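# Mount centrifuge rotor and tighten knob, or flag expired rotor

## Task

The date is 8 August 2027. Read the rotor's use-by date on the card attached to the centrifuge. If that date has not passed, lower the rotor fully onto the centrifuge drive, then thread the knob onto the top of the shaft, run it down until it sits on the rotor, and tighten it firmly. If the date has passed, do not mount the rotor: leave it standing where it is and set the HOLD block on top of it. In either case the rotor must never be dropped.

## Robot and tools

Robot: two arms, left_arm and right_arm, each with a Robotiq-style two-finger gripper (85 mm max opening) and a wrist camera. Cameras: cam_high, cam_low (fixed), cam_left_wrist, cam_right_wrist, each 896x504.

Frames: every hand pose, velocity, target and wrist-camera pose is given in that arm's own base frame. Fixed cameras and the table use the scene frame: origin at table height midway between the nominal bases, +z up, +x out over the table, left_arm toward +y. Actual bases in the scene frame: left_arm at (+0.021, +0.473, 0) m, quat_wxyz (+1.000, 0, 0, -0.018); right_arm at (+0.002, -0.701, 0) m, quat_wxyz (+1.000, 0, 0, -0.009). Reported poses may be a few cm off, more at long reach. Gripper axes: fingers point along +z, close along y; end_effector_position is the pad midpoint when shut (fingertips about 19 mm past it closed, 6 mm open). A camera block sticks out about 10 cm toward the gripper's +x.

Row layout (used by execute_actions and move): 20 numbers, both arms always present. Numbers 1-10 are left_arm: x, y, z (metres, absolute position in left base frame), qw, qx, qy, qz (absolute orientation, w first), then gripper position, force_limit, speed. Numbers 11-20 are the same for right_arm. The three gripper numbers range -1 to 1. position +1 = fully open, about -0.8 = pads touching, -1 = squeeze until blocked. force_limit and speed together set grip strength (roughly 30-100 N per pad on a slow close, 120-245 N on a fast close from well open). speed -1/0/+1 gives about 20/85/150 mm/s. Both start at +1. To keep an arm still, resend its last reported pose and its last gripper numbers unchanged every call (a 0 is a real command). To hold an orientation, repeat the same quaternion rather than copying the drifting reported one.

execute_actions(actions, cameras): actions is a list of actions; each action is up to 15 rows, one per 1/30 s step, last row held to fill 15 steps. Each row's pose is an absolute target, but it must lie within 0.6 m of that gripper's current position along each gripper axis, or the action is refused for both arms; a malformed action or a failing first action rejects the whole call. Empty actions just returns state and images. cameras: list of names, [] for none, omitted/null/["all"] for all.

move(target, speed, blend, blocking, cameras): target is one 20-number row or a list of up to 15 rows, absolute poses, no 0.6 m limit. Paths are straight lines from each arm's Hand target, all finishing together, capped at 10 s total. speed: m/s, 0.002 to 3.2, default 0.25 (rotation up to twice that in rad/s); one value or one per target. blend: corner rounding in m, default 0 (stop at each point). blocking=false returns after about 0.5 s while motion continues; a new move replaces a running one. Changed finger numbers in later targets are applied on arrival once everything rests. No collision avoidance; avoid routing near an arm's own base.

wait(seconds 0-10): lets time pass holding last commands. stop: brakes a running move (fingers continue). zoom_image(camera, region [x0,y0,x1,y1], max 504x504 px): enlarges part of the latest image, useful for reading the date card. read_manual: licence text only. finished_scene: ends the scene irreversibly; the goal must hold without the robot.

Results: end_effector_position, end_effector_quat_wxyz, velocities, Joint positions and torques (positive toward larger joint angle; include arm weight and offsets), Hand target (where the arm is actually being sent; orientation is clipped to 32 degrees from current per step, so command the remainder next time), Tool commands, object_status (0 moving, 1 blocked opening, 2 blocked closing = gripping, 3 reached requested opening or pads met), position_measured in counts (3 open, 78 ≈ 60 mm, 130 ≈ 40 mm, 180 ≈ 20 mm, 230 pads met). move adds a move: line such as done, off_target, moving, held or fault, plus limits (paced = pose clipped, held = steps withheld). Unnamed arms are done. execute_actions also lists some intermediate positions. MOTOR HOT and fault lines report trouble.

Gripping: send -1 and keep it, confirm object_status 2. Fingers stay put until position changes by at least 0.01; only then do new force_limit/speed apply. For a softer grip, open first.

Avoid: a torque (limits: 303, 303, 138, 51.5, 51.5, 51.5 N m) or outside force near 150 N (±25) stops the arm 10 s; commanding even slightly beyond a firm contact can do it, and faster motion hits harder. Motors overheat from long loaded holds, stretched poses or pushing at unreachable targets (brakes at 85 °C). Arms must not strike or press each other, nor grip the other's fingers; the clearance check does not always prevent contact. Don't drop the rotor, release moving parts, slam into fixed or heavy things, let anything fall far or leave anything off the table. Loose parts may occasionally be nudged. Thinking time lets the scene run. Drive joint speeds are capped, so large moves may still be catching up when a result arrives.

Each tool is called after "Request:" as a command line: name --argument value for each argument, lists and objects as JSON in quotes; but a table of rows of numbers goes row by row, as --pt "numbers of a row", without its own name.

## Session

Request:
execute_actions --actions '[]'

Scene clock: 0.00 s.
left_arm: end_effector_position=(+0.0969, -0.2071, +0.2581) position_measured=3 object_status=3 end_effector_quat_wxyz=(-0.056, +0.635, +0.743, +0.204) | right_arm: end_effector_position=(+0.8823, +0.4323, +0.3515) position_measured=3 object_status=3 end_effector_quat_wxyz=(+0.282, +0.751, -0.423, +0.421)
Joint positions: left_arm=[1.124 -2.304 2.463 -1.303 -1.573 -0.603] | right_arm=[3.663 -0.979 1.347 -1.842 -2.632 -1.537]
Joint velocities: within noise
Joint torques (N m): no reading
Hand target: left_arm +0.0969, -0.2071, +0.2581; -0.056, +0.635, +0.743, +0.204 | right_arm +0.8823, +0.4323, +0.3515; +0.282, +0.751, -0.423, +0.421
Tool commands: left_gripper/position=+1.0 left_gripper/force_limit=+1.0 left_gripper/speed=+1.0 right_gripper/position=+1.0 right_gripper/force_limit=+1.0 right_gripper/speed=+1.0

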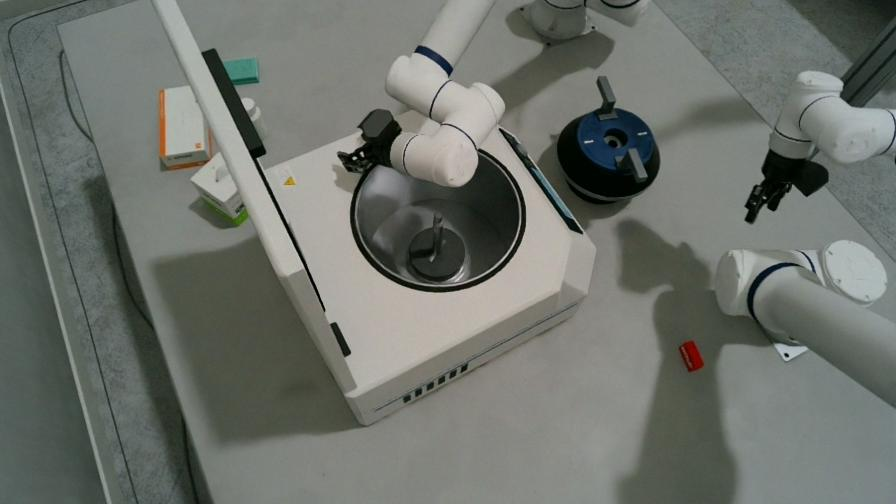

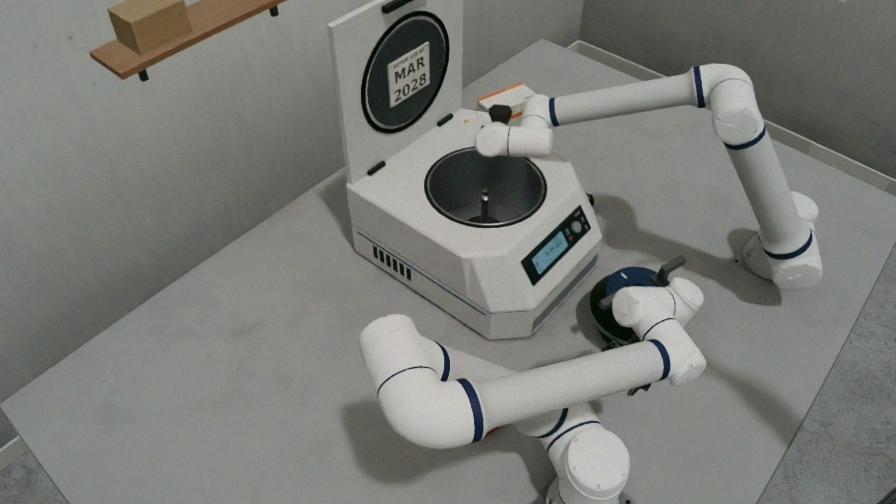

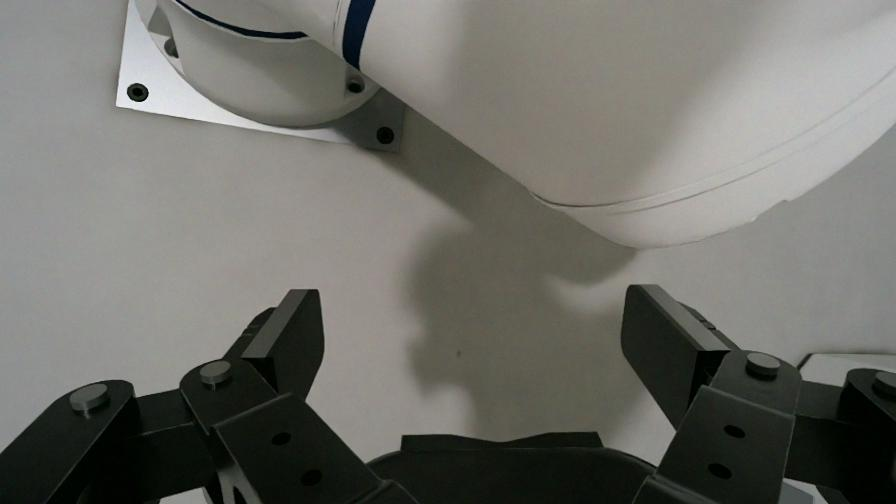

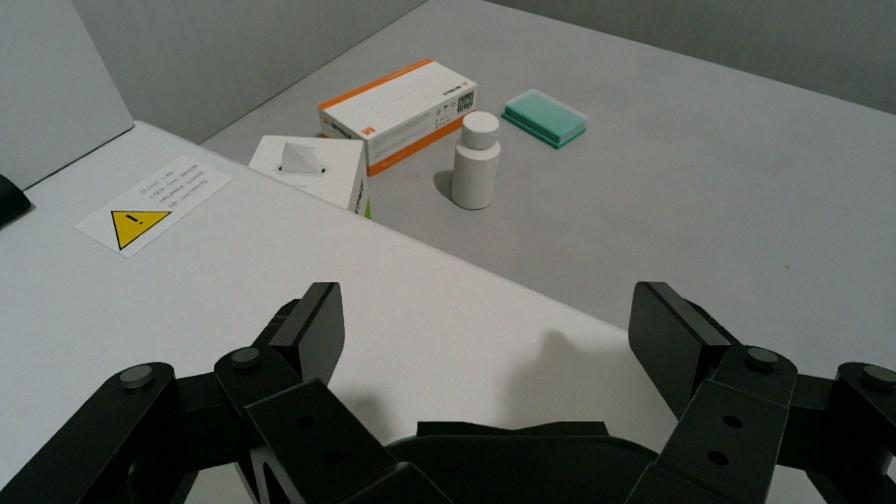

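Request:
zoom_image --camera "cam_low" --region '[340, 0, 480, 140]'

Request:
zoom_image --camera "cam_high" --region '[520, 40, 760, 400]'

Request:
zoom_image --camera "cam_high" --region '[310, 90, 620, 330]'

Request:
zoom_image --camera "cam_low" --region '[400, 90, 720, 450]'

Scaled by 3.600 from the camera's 896x504 image, which has a finer 1280x720 frame.

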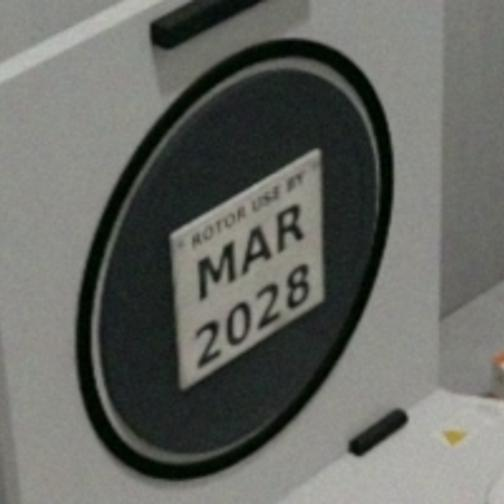

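Scaled by 1.400 from the camera's 896x504 image, which has a finer 1280x720 frame.

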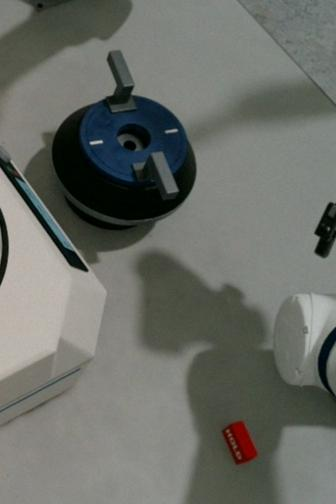

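Scaled by 1.626 from the camera's 896x504 image, which has a finer 1280x720 frame.

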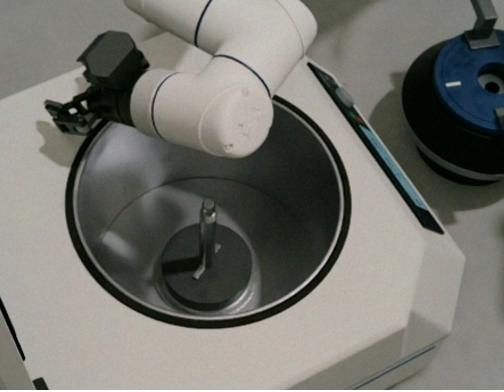

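Scaled by 1.400 from the camera's 896x504 image, which has a finer 1280x720 frame.

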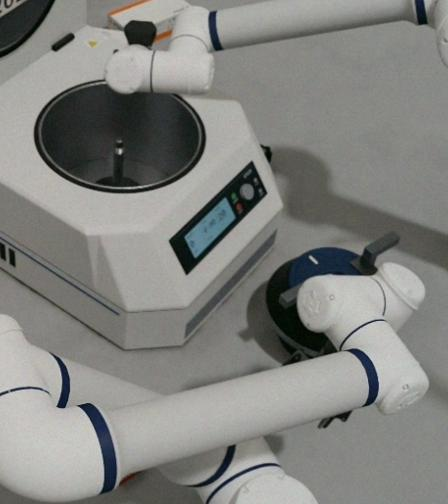

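Request:
zoom_image --camera "cam_low" --region '[540, 160, 660, 260]'

Request:
zoom_image --camera "cam_low" --region '[420, 60, 600, 180]'

Request:
zoom_image --camera "cam_high" --region '[560, 60, 700, 220]'

Request:
zoom_image --camera "cam_high" --region '[140, 40, 300, 240]'

Request:
zoom_image --camera "cam_high" --region '[300, 0, 580, 180]'

Scaled by 4.200 from the camera's 896x504 image, which has a finer 1280x720 frame.

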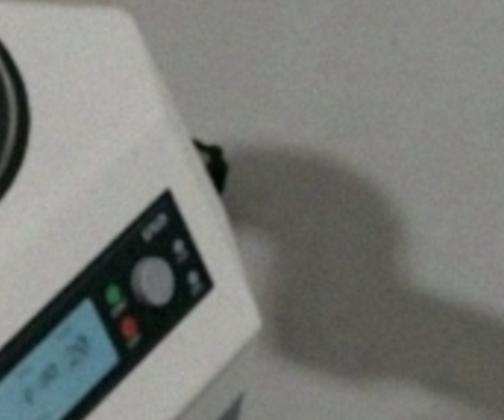

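Scaled by 2.800 from the camera's 896x504 image, which has a finer 1280x720 frame.

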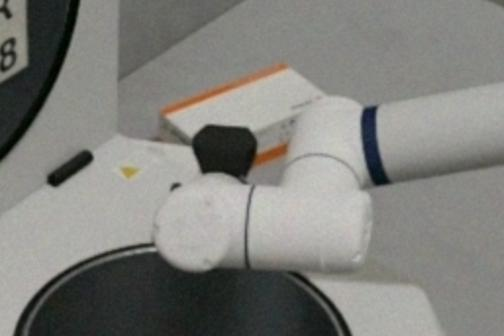

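Scaled by 3.150 from the camera's 896x504 image, which has a finer 1280x720 frame.

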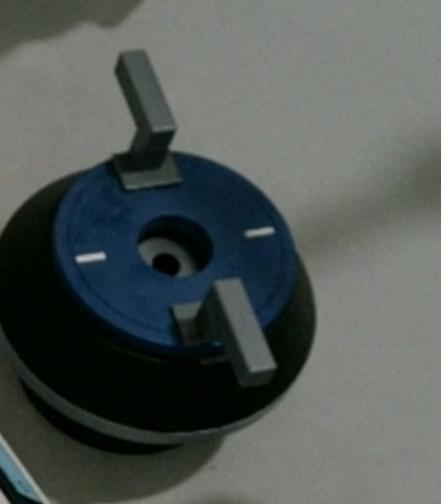

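Scaled by 2.520 from the camera's 896x504 image, which has a finer 1280x720 frame.

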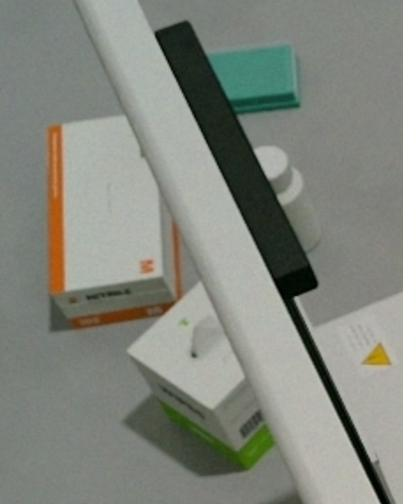

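Scaled by 1.800 from the camera's 896x504 image, which has a finer 1280x720 frame.

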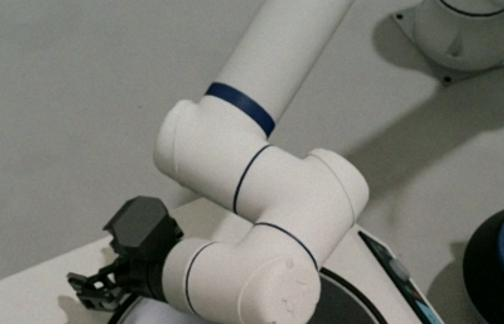

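Request:
zoom_image --camera "cam_high" --region '[390, 190, 490, 300]'

Request:
zoom_image --camera "cam_low" --region '[420, 140, 560, 240]'

Request:
zoom_image --camera "cam_low" --region '[560, 240, 720, 410]'

Request:
zoom_image --camera "cam_high" --region '[640, 310, 740, 400]'

Scaled by 4.582 from the camera's 896x504 image, which has a finer 1280x720 frame.

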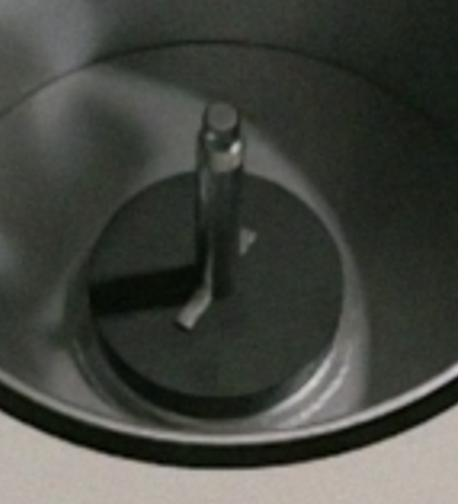

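Scaled by 3.600 from the camera's 896x504 image, which has a finer 1280x720 frame.

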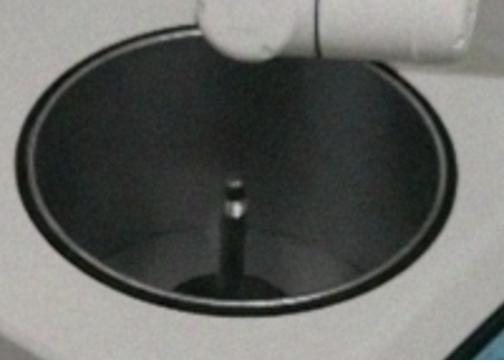

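Scaled by 2.965 from the camera's 896x504 image, which has a finer 1280x720 frame.

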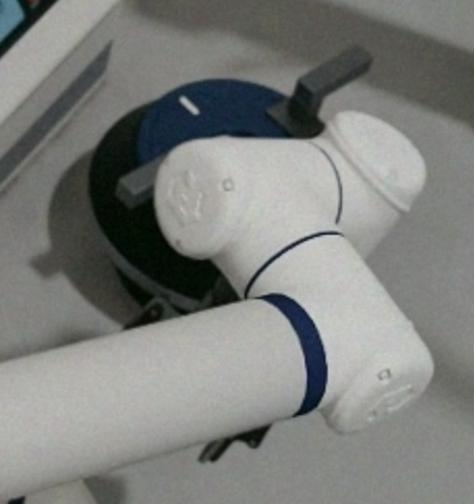

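Scaled by 5.040 from the camera's 896x504 image, which has a finer 1280x720 frame.

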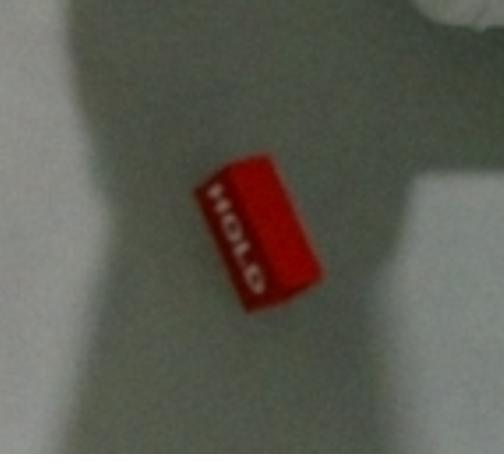

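Request:
move --pt "0.0969 -0.2071 0.40 -0.056 0.635 0.743 0.204 1 1 1 0.8823 0.4323 0.50 0.282 0.751 -0.423 0.421 1 1 1" --pt "0.195 -0.5076 0.45 0 0.5664 0.8241 0 1 1 1 0.683 0.13 0.42 0 0.866 -0.5 0 1 1 1" --speed 0.4 --blend 0.05

Scene clock: 130.50 s.
left_arm: end_effector_position=(+0.1950, -0.5075, +0.4500) position_measured=3 object_status=3 end_effector_quat_wxyz=(+0.000, +0.566, +0.824, +0.000) | right_arm: end_effector_position=(+0.6830, +0.1301, +0.4200) position_measured=3 object_status=3 end_effector_quat_wxyz=(+0.000, +0.866, -0.500, +0.000)
Joint positions: left_arm=[1.605 -1.855 1.953 -1.668 -1.571 -0.332] | right_arm=[3.072 -1.581 1.775 -1.765 -1.571 -2.164]
Joint torques (N m): left_arm=[23.03 -1.31 -75.98 -12.98 -1.61 2.28] | right_arm=[-27.28 -97.5 -62.16 -2.18 2.72 -3.17]
Hand target: left_arm +0.1950, -0.5076, +0.4500; +0.000, +0.566, +0.824, +0.000 | right_arm +0.6830, +0.1300, +0.4200; +0.000, +0.866, -0.500, +0.000
Off the commanded pose: left_arm 0.000 m, 0 deg | right_arm 0.000 m, 0 deg.
move: done
camera_calibration:
cam_left_wrist: T_world_to_cam=[[0.935151, 0.353901, 0.0157025, -0.00309027], [0.328314, -0.882482, 0.336803, -0.64298], [0.133052, -0.309806, -0.941444, 0.374866], [0, 0, 0, 1]] pos_world=[0.164112, -0.450189, 0.569521]
cam_right_wrist: T_world_to_cam=[[-0.870231, -0.492464, -0.0132995, 0.673937], [-0.46501, 0.812204, 0.352264, 0.0780024], [-0.162675, 0.312736, -0.935806, 0.594352], [0, 0, 0, 1]] pos_world=[0.719439, 0.0826604, 0.537684]

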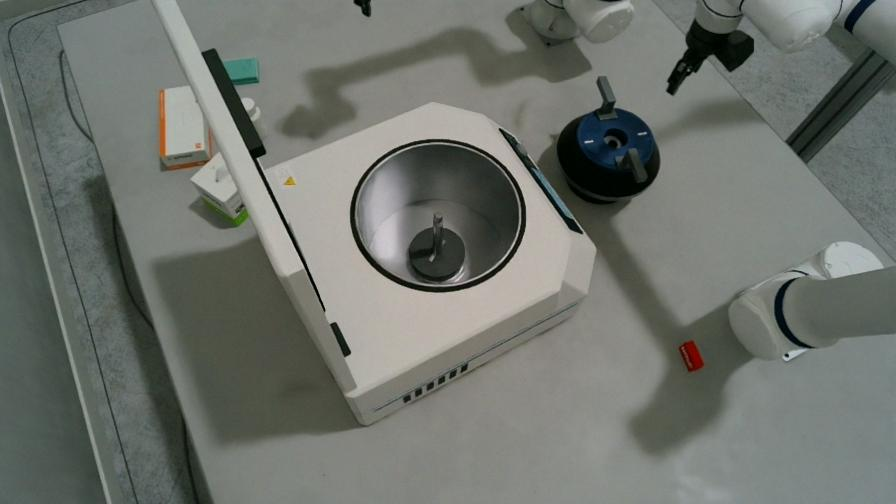

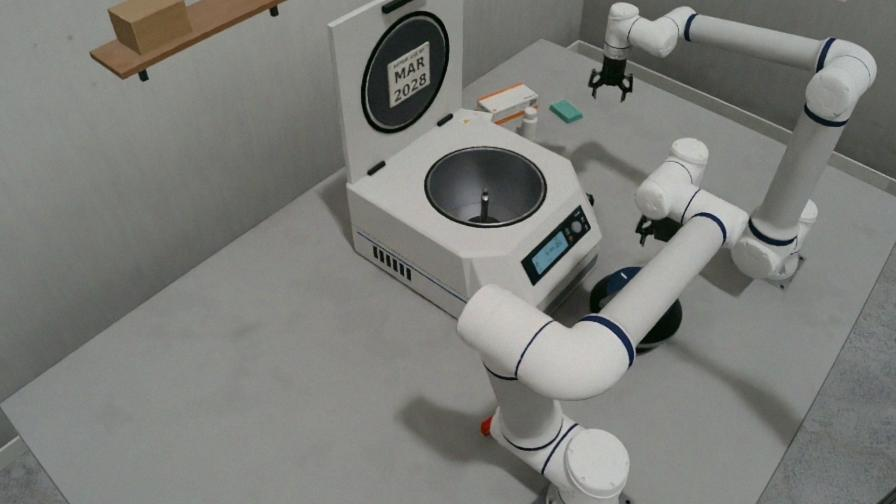

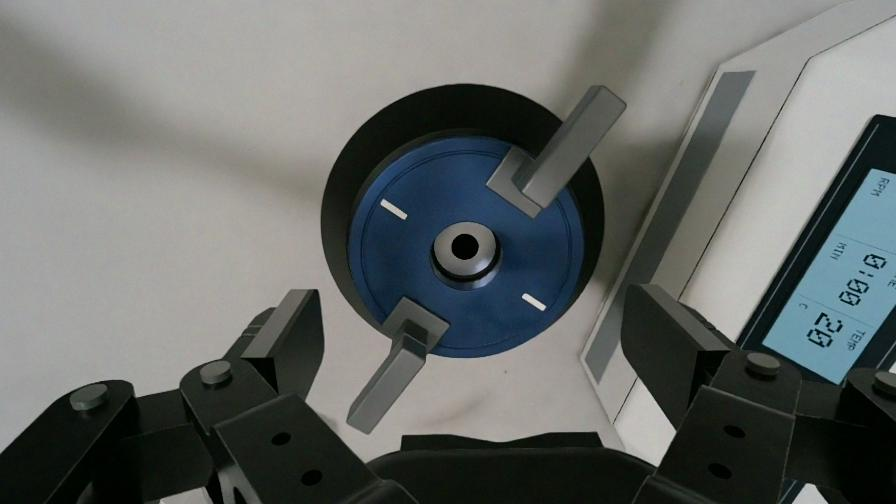

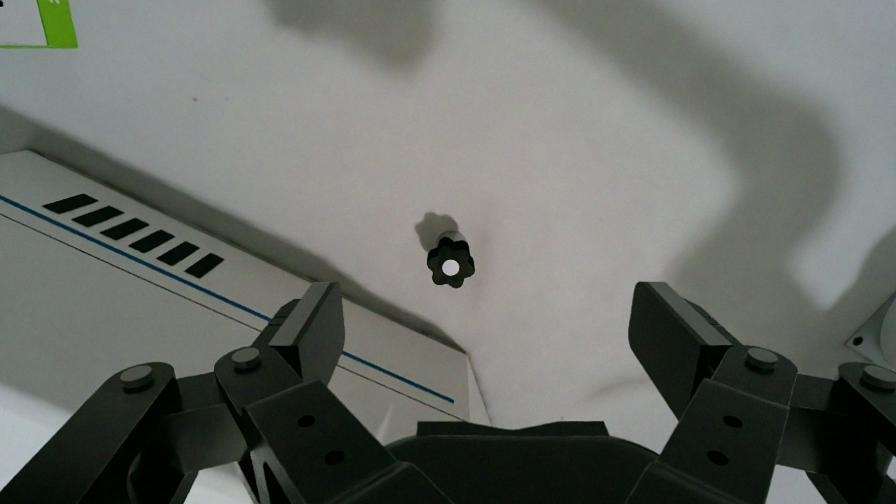

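Request:
zoom_image --camera "cam_left_wrist" --region '[300, 70, 640, 450]'

Request:
zoom_image --camera "cam_right_wrist" --region '[380, 190, 520, 310]'

Request:
zoom_image --camera "cam_high" --region '[380, 120, 540, 300]'

Request:
zoom_image --camera "cam_low" --region '[410, 130, 610, 320]'

Scaled by 1.326 from the camera's 896x504 image, which has a finer 1280x720 frame.

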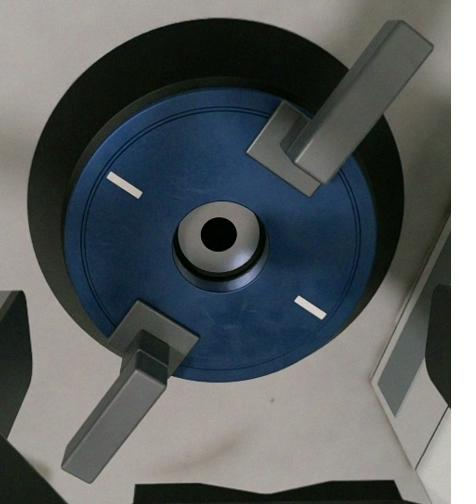

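Scaled by 3.600 from the camera's 896x504 image, which has a finer 1280x720 frame.

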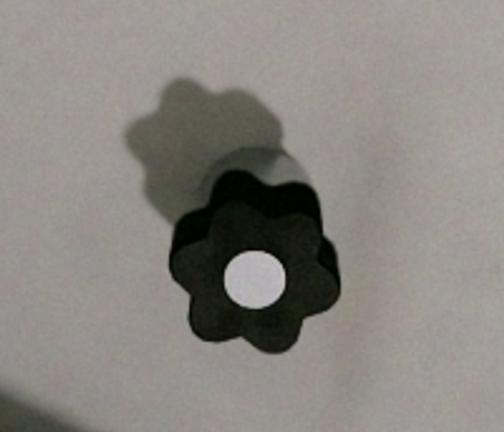

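Scaled by 2.800 from the camera's 896x504 image, which has a finer 1280x720 frame.

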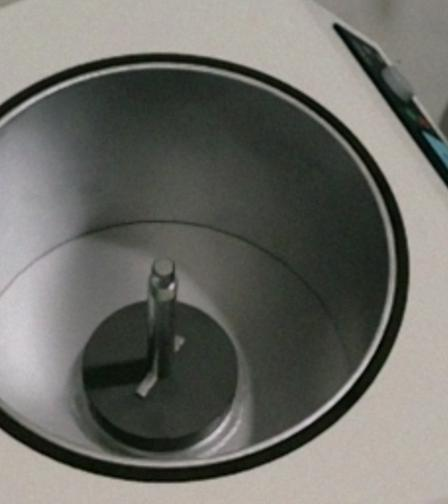

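Scaled by 2.520 from the camera's 896x504 image, which has a finer 1280x720 frame.

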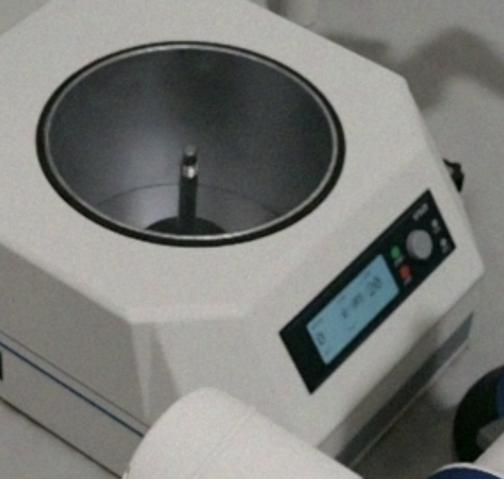

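Request:
move --target '[0.22,-0.36,0.33,0.1584,0.6656,0.7138,-0.1476,1,1,1,0.687,0.593,0.50,0,0.3486,-0.9373,0,1,1,1]' --speed 0.5

Scene clock: 223.23 s.
left_arm: end_effector_position=(+0.2200, -0.3600, +0.3300) position_measured=3 object_status=3 end_effector_quat_wxyz=(+0.158, +0.666, +0.714, -0.148) | right_arm: end_effector_position=(+0.6870, +0.5929, +0.5000) position_measured=3 object_status=3 end_effector_quat_wxyz=(+0.000, -0.349, +0.937, +0.000)
Joint positions: left_arm=[1.704 -2.264 2.501 -2.244 -1.598 0.058] | right_arm=[3.657 -1.238 1.232 -1.565 -1.571 -0.197]
Joint torques (N m): left_arm=[18.73 -8.07 -45.78 -13.53 -2.08 2.72] | right_arm=[21.48 -102.54 -84.31 -2.47 -2.48 2.55]
Hand target: left_arm +0.2200, -0.3600, +0.3300; +0.158, +0.666, +0.714, -0.148 | right_arm +0.6870, +0.5930, +0.5000; +0.000, -0.349, +0.937, +0.000
Off the commanded pose: left_arm 0.000 m, 0 deg | right_arm 0.000 m, 0 deg.
move: done
camera_calibration:
cam_left_wrist: T_world_to_cam=[[0.997254, 0.0722374, 0.0163207, -0.192011], [0.0399049, -0.709789, 0.703283, -0.475886], [0.0623876, -0.7007, -0.710723, 0.103037], [0, 0, 0, 1]] pos_world=[0.204045, -0.251711, 0.411047]
cam_right_wrist: T_world_to_cam=[[-0.646998, 0.762375, -0.0133057, 0.00902084], [0.710472, 0.609101, 0.352457, -1.01143], [0.276809, 0.218586, -0.935733, 0.278904], [0, 0, 0, 1]] pos_world=[0.647222, 0.548219, 0.617584]

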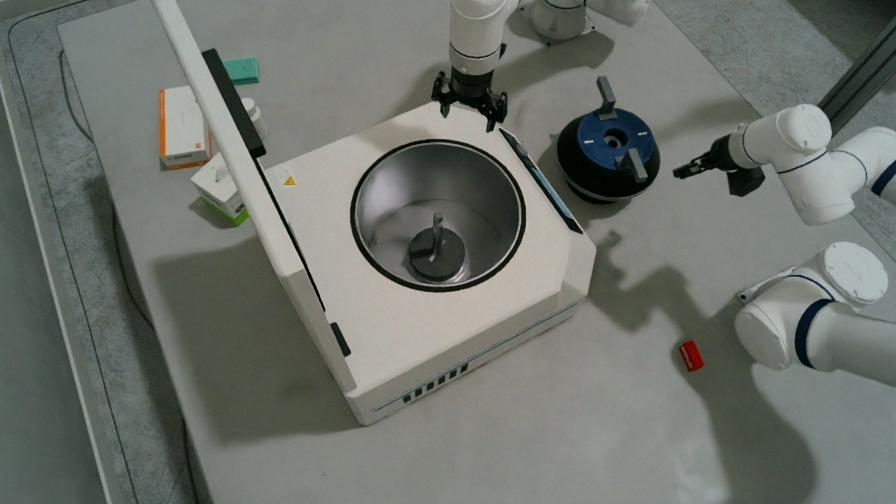

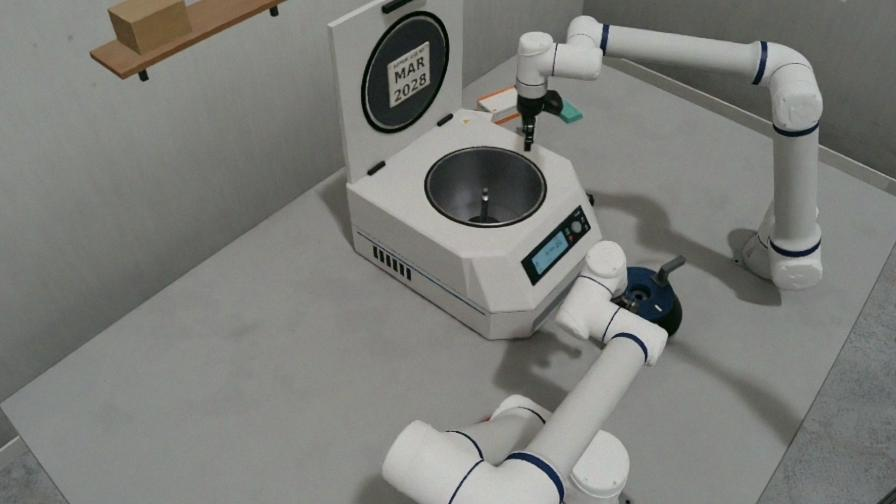

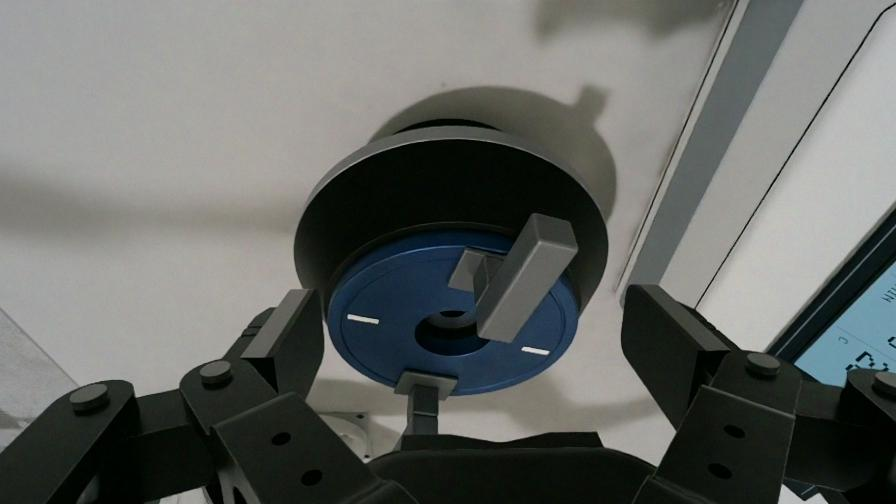

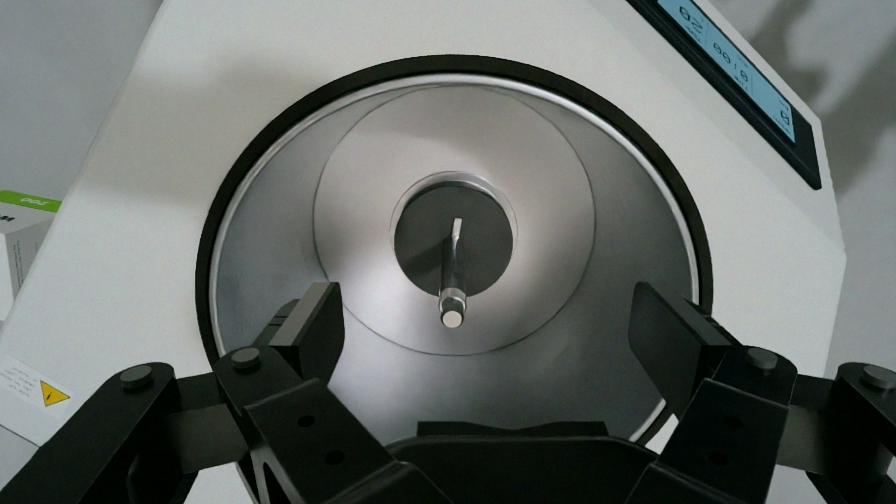

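Request:
zoom_image --camera "cam_left_wrist" --region '[280, 100, 640, 450]'

Request:
zoom_image --camera "cam_right_wrist" --region '[370, 150, 540, 350]'

Request:
zoom_image --camera "cam_right_wrist" --region '[190, 40, 694, 440]'

Scaled by 1.400 from the camera's 896x504 image, which has a finer 1280x720 frame.

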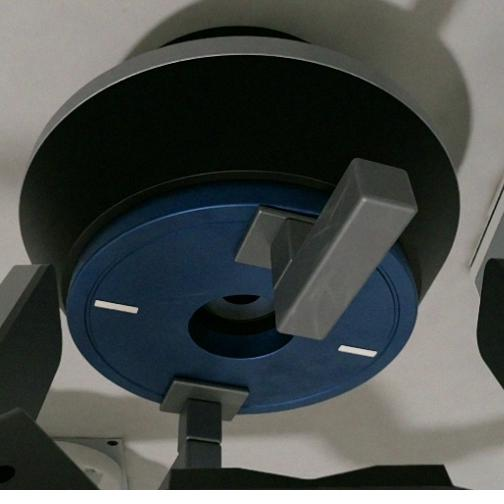

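Scaled by 2.520 from the camera's 896x504 image, which has a finer 1280x720 frame.

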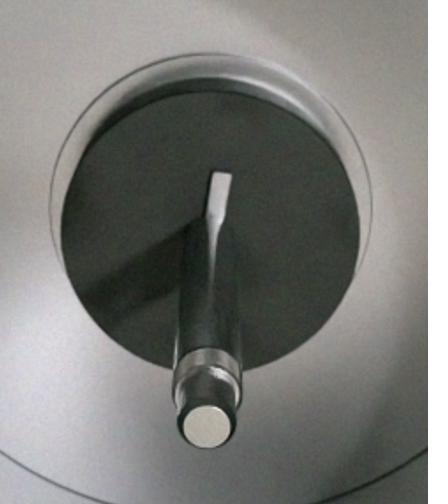

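Scaled by 1.000.

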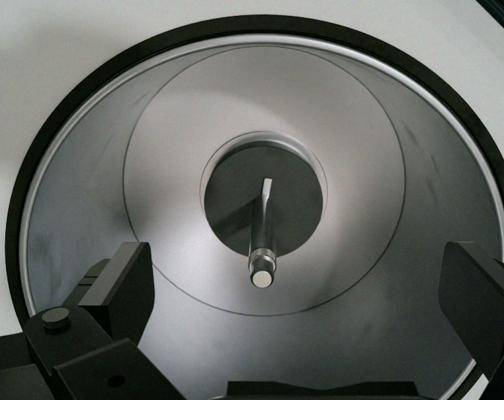

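Request:
move --pt "0.45 -0.30 0.45 0 -0.17365 0.98481 0 1 1 1 0.45 0.45 0.50 0 0.25882 0.96593 0 1 1 1" --pt "0.7386 -0.3813 0.42 -0.12941 -0.83652 0.48296 -0.22414 1 1 1 0.1916 0.476 0.34 -0.10511 0.78391 0.59610 0.13822 1 1 1" --speed 0.5 --blend 0.08

Scene clock: 391.40 s.
left_arm: end_effector_position=(+0.7386, -0.3813, +0.4200) position_measured=3 object_status=3 end_effector_quat_wxyz=(+0.129, +0.836, -0.483, +0.224) | right_arm: end_effector_position=(+0.1916, +0.4760, +0.3400) position_measured=3 object_status=3 end_effector_quat_wxyz=(-0.105, +0.784, +0.596, +0.138)
Joint positions: left_arm=[2.52 -1.479 1.836 -2.412 -1.779 -2.767] | right_arm=[3.867 -2.037 2.35 -2.18 -1.384 2.594]
Joint torques (N m): left_arm=[-6.9 -34.81 -73.37 -14.1 2.13 -1.84] | right_arm=[25.49 -38.81 -60.61 -11.9 -1.97 2.84]
Hand target: left_arm +0.7386, -0.3813, +0.4200; +0.129, +0.837, -0.483, +0.224 | right_arm +0.1916, +0.4760, +0.3400; -0.105, +0.784, +0.596, +0.138
Off the commanded pose: left_arm 0.000 m, 0 deg | right_arm 0.000 m, 0 deg.
move: done
camera_calibration:
cam_left_wrist: T_world_to_cam=[[-0.871889, -0.489577, 0.0111439, 0.459345], [-0.483436, 0.856877, -0.179028, 0.779496], [0.078099, -0.16148, -0.983781, 0.428372], [0, 0, 0, 1]] pos_world=[0.743879, -0.373874, 0.555857]
cam_right_wrist: T_world_to_cam=[[0.962613, -0.270437, -0.0155214, -0.0406164], [-0.270285, -0.962715, 0.0111938, 0.520227], [-0.0179699, -0.00658006, -0.999817, 0.477405], [0, 0, 0, 1]] pos_world=[0.188286, 0.492987, 0.470864]

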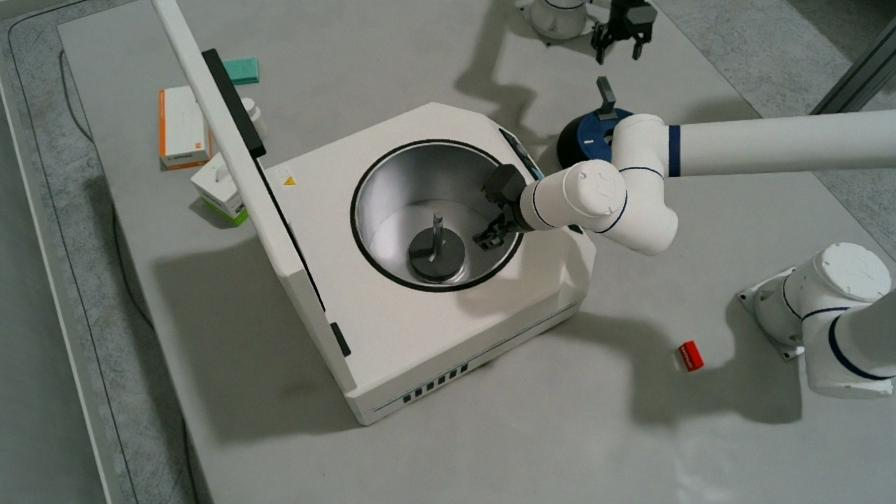

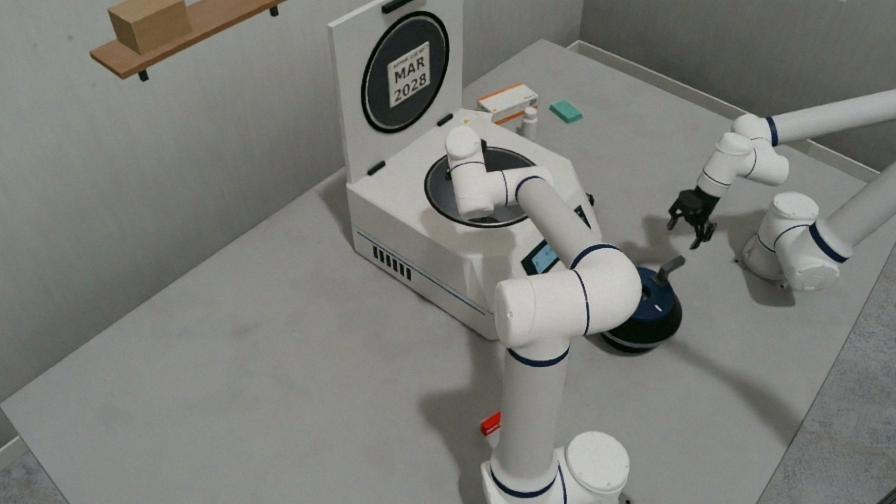

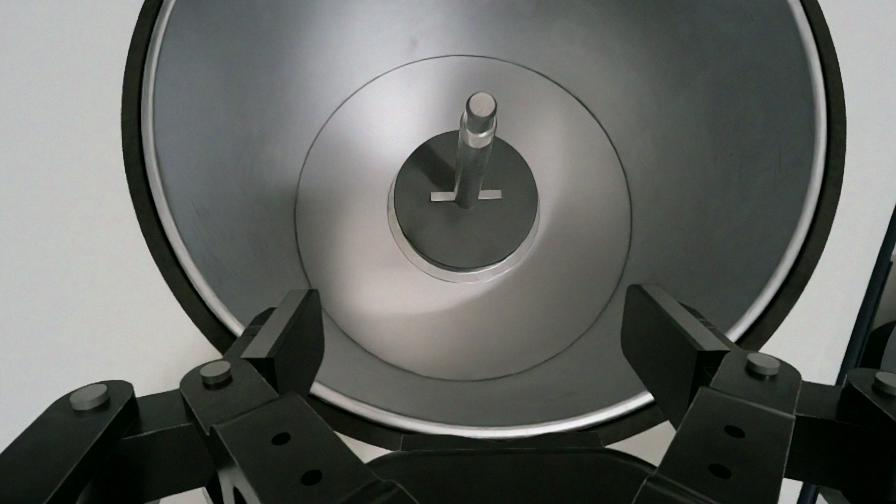

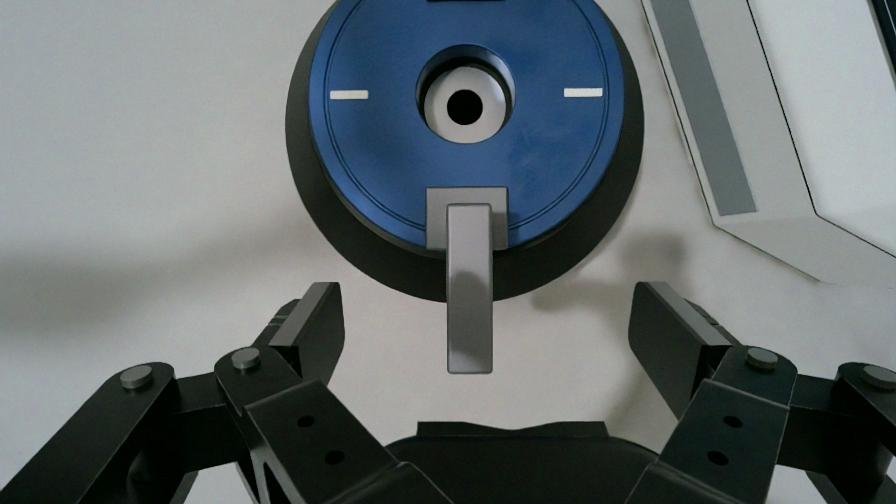

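Request:
zoom_image --camera "cam_left_wrist" --region '[380, 80, 560, 280]'

Request:
zoom_image --camera "cam_right_wrist" --region '[300, 0, 640, 190]'

Request:
zoom_image --camera "cam_right_wrist" --region '[390, 170, 550, 390]'

Request:
zoom_image --camera "cam_left_wrist" --region '[440, 80, 530, 220]'

Scaled by 2.520 from the camera's 896x504 image, which has a finer 1280x720 frame.

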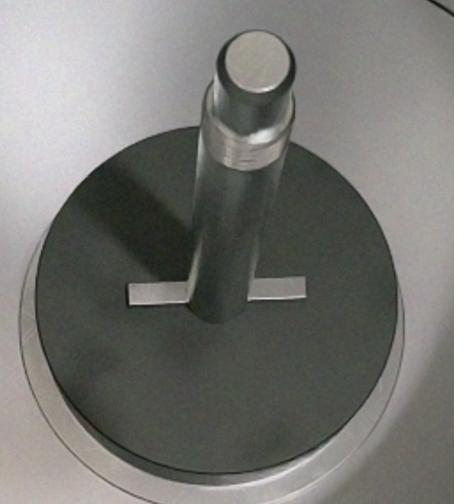

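Scaled by 1.482 from the camera's 896x504 image, which has a finer 1280x720 frame.

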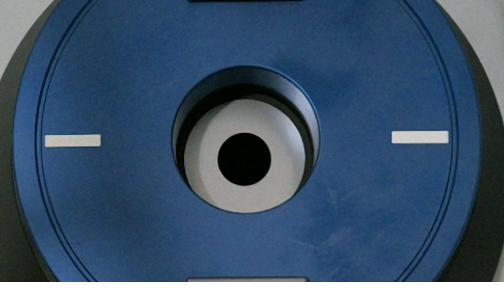

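Scaled by 2.291 from the camera's 896x504 image, which has a finer 1280x720 frame.

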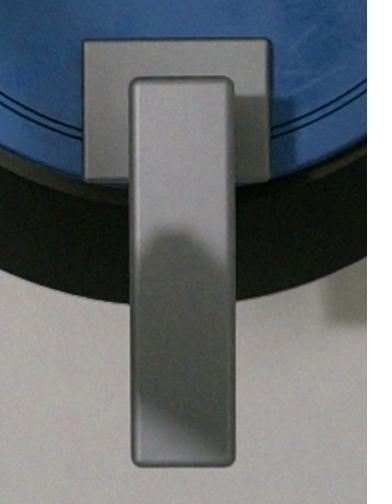

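Scaled by 3.600 from the camera's 896x504 image, which has a finer 1280x720 frame.

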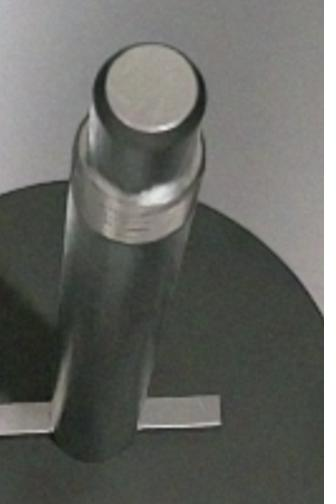

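Request:
move --target '[0.825,-0.331,0.40,-0.12941,-0.83652,0.48296,-0.22414,1,1,1,0.2687,0.4546,0.34,-0.10511,0.78391,0.59610,0.13822,1,1,1]' --speed 0.3 --cameras '["cam_left_wrist","cam_right_wrist"]'

Request:
zoom_image --camera "cam_left_wrist" --region '[200, 20, 420, 240]'

Request:
zoom_image --camera "cam_right_wrist" --region '[180, 0, 500, 190]'

Request:
zoom_image --camera "cam_right_wrist" --region '[240, 170, 440, 390]'

Scene clock: 437.87 s.
left_arm: end_effector_position=(+0.8248, -0.3311, +0.4000) position_measured=3 object_status=3 end_effector_quat_wxyz=(+0.129, +0.837, -0.483, +0.224) | right_arm: end_effector_position=(+0.2686, +0.4546, +0.3400) position_measured=3 object_status=3 end_effector_quat_wxyz=(-0.105, +0.784, +0.596, +0.138)
Joint positions: left_arm=[2.641 -1.365 1.735 -2.399 -1.834 -2.657] | right_arm=[3.704 -2 2.324 -2.158 -1.339 2.435]
Joint torques (N m): left_arm=[23.86 -45.71 -70.83 -2.56 -2.96 1.94] | right_arm=[-23.67 7.86 -81.37 -2.74 3.11 -3.04]
Hand target: left_arm +0.8250, -0.3310, +0.4000; +0.129, +0.837, -0.483, +0.224 | right_arm +0.2687, +0.4546, +0.3400; -0.105, +0.784, +0.596, +0.138
Off the commanded pose: left_arm 0.000 m, 0 deg | right_arm 0.000 m, 0 deg.
move: done
camera_calibration:
cam_left_wrist: T_world_to_cam=[[-0.871847, -0.489651, 0.0111596, 0.559322], [-0.483511, 0.856835, -0.179027, 0.774669], [0.0780987, -0.16148, -0.983781, 0.410063], [0, 0, 0, 1]] pos_world=[0.830179, -0.323674, 0.535857]
cam_right_wrist: T_world_to_cam=[[0.962562, -0.270621, -0.0154251, -0.120346], [-0.27047, -0.962664, 0.0111701, 0.520541], [-0.0178721, -0.00657983, -0.999819, 0.478622], [0, 0, 0, 1]] pos_world=[0.265185, 0.471687, 0.470864]
Images, in order (width x height): cam_left_wrist 896x504, cam_right_wrist 896x504.

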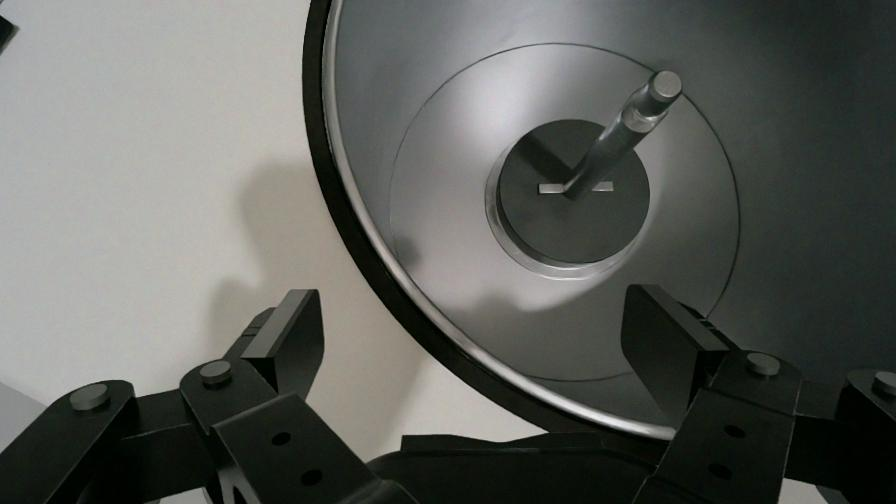

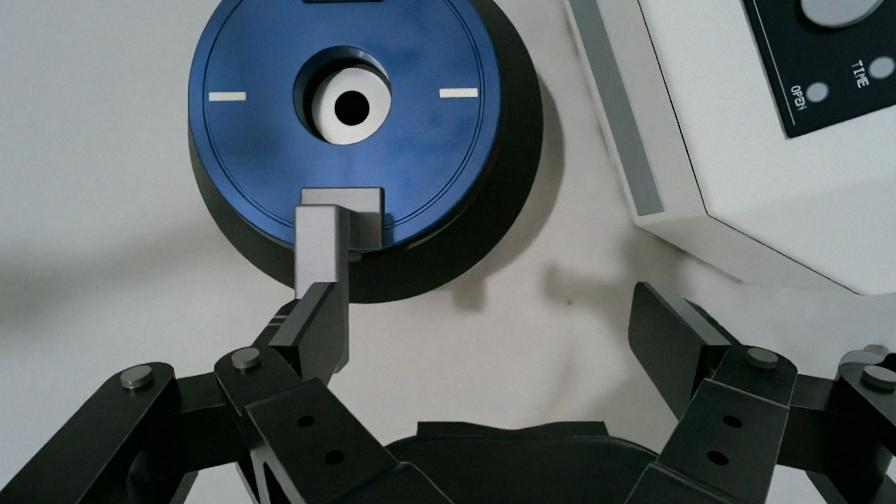

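Scaled by 2.291 from the camera's 896x504 image, which has a finer 1280x720 frame.

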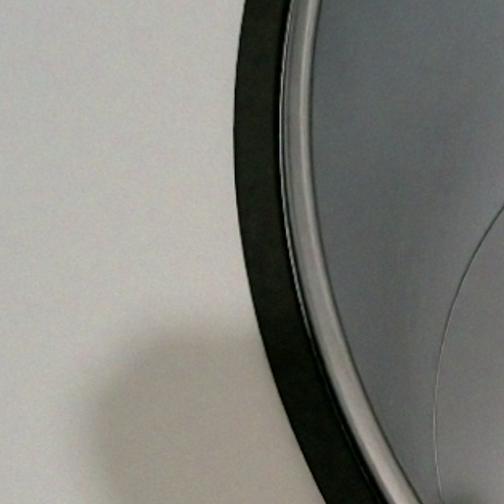

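Scaled by 1.575 from the camera's 896x504 image, which has a finer 1280x720 frame.

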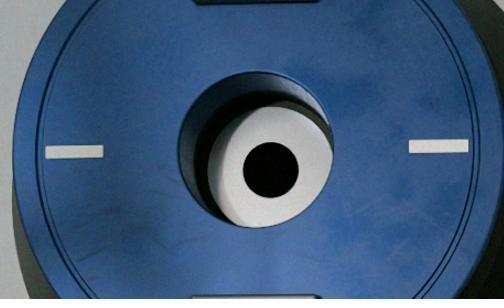

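Scaled by 2.291 from the camera's 896x504 image, which has a finer 1280x720 frame.

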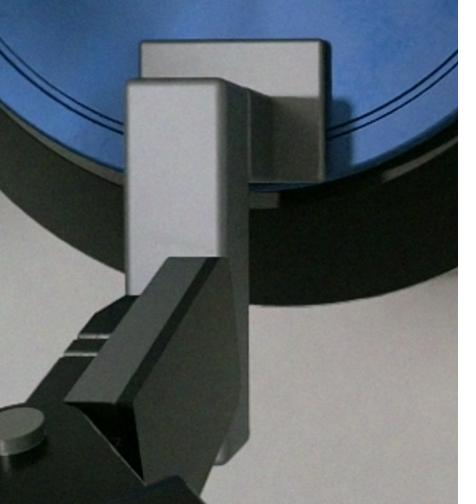

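Request:
zoom_image --camera "cam_left_wrist" --region '[470, 50, 710, 290]'

Request:
zoom_image --camera "cam_left_wrist" --region '[600, 60, 700, 160]'

Scaled by 2.100 from the camera's 896x504 image, which has a finer 1280x720 frame.

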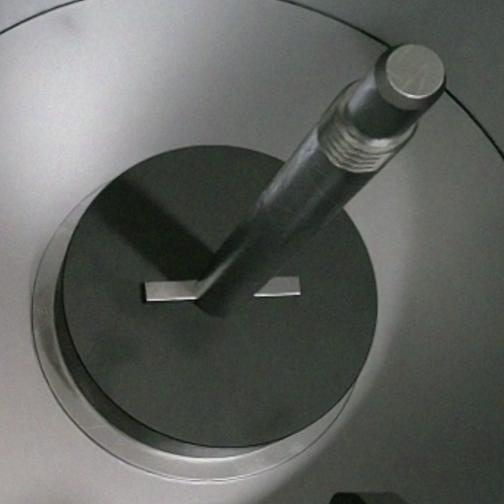

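Scaled by 5.040 from the camera's 896x504 image, which has a finer 1280x720 frame.

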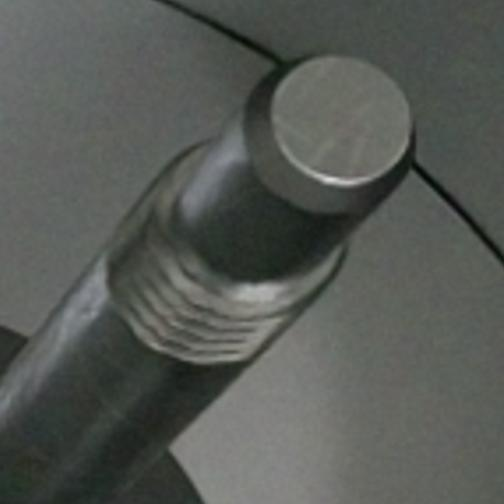

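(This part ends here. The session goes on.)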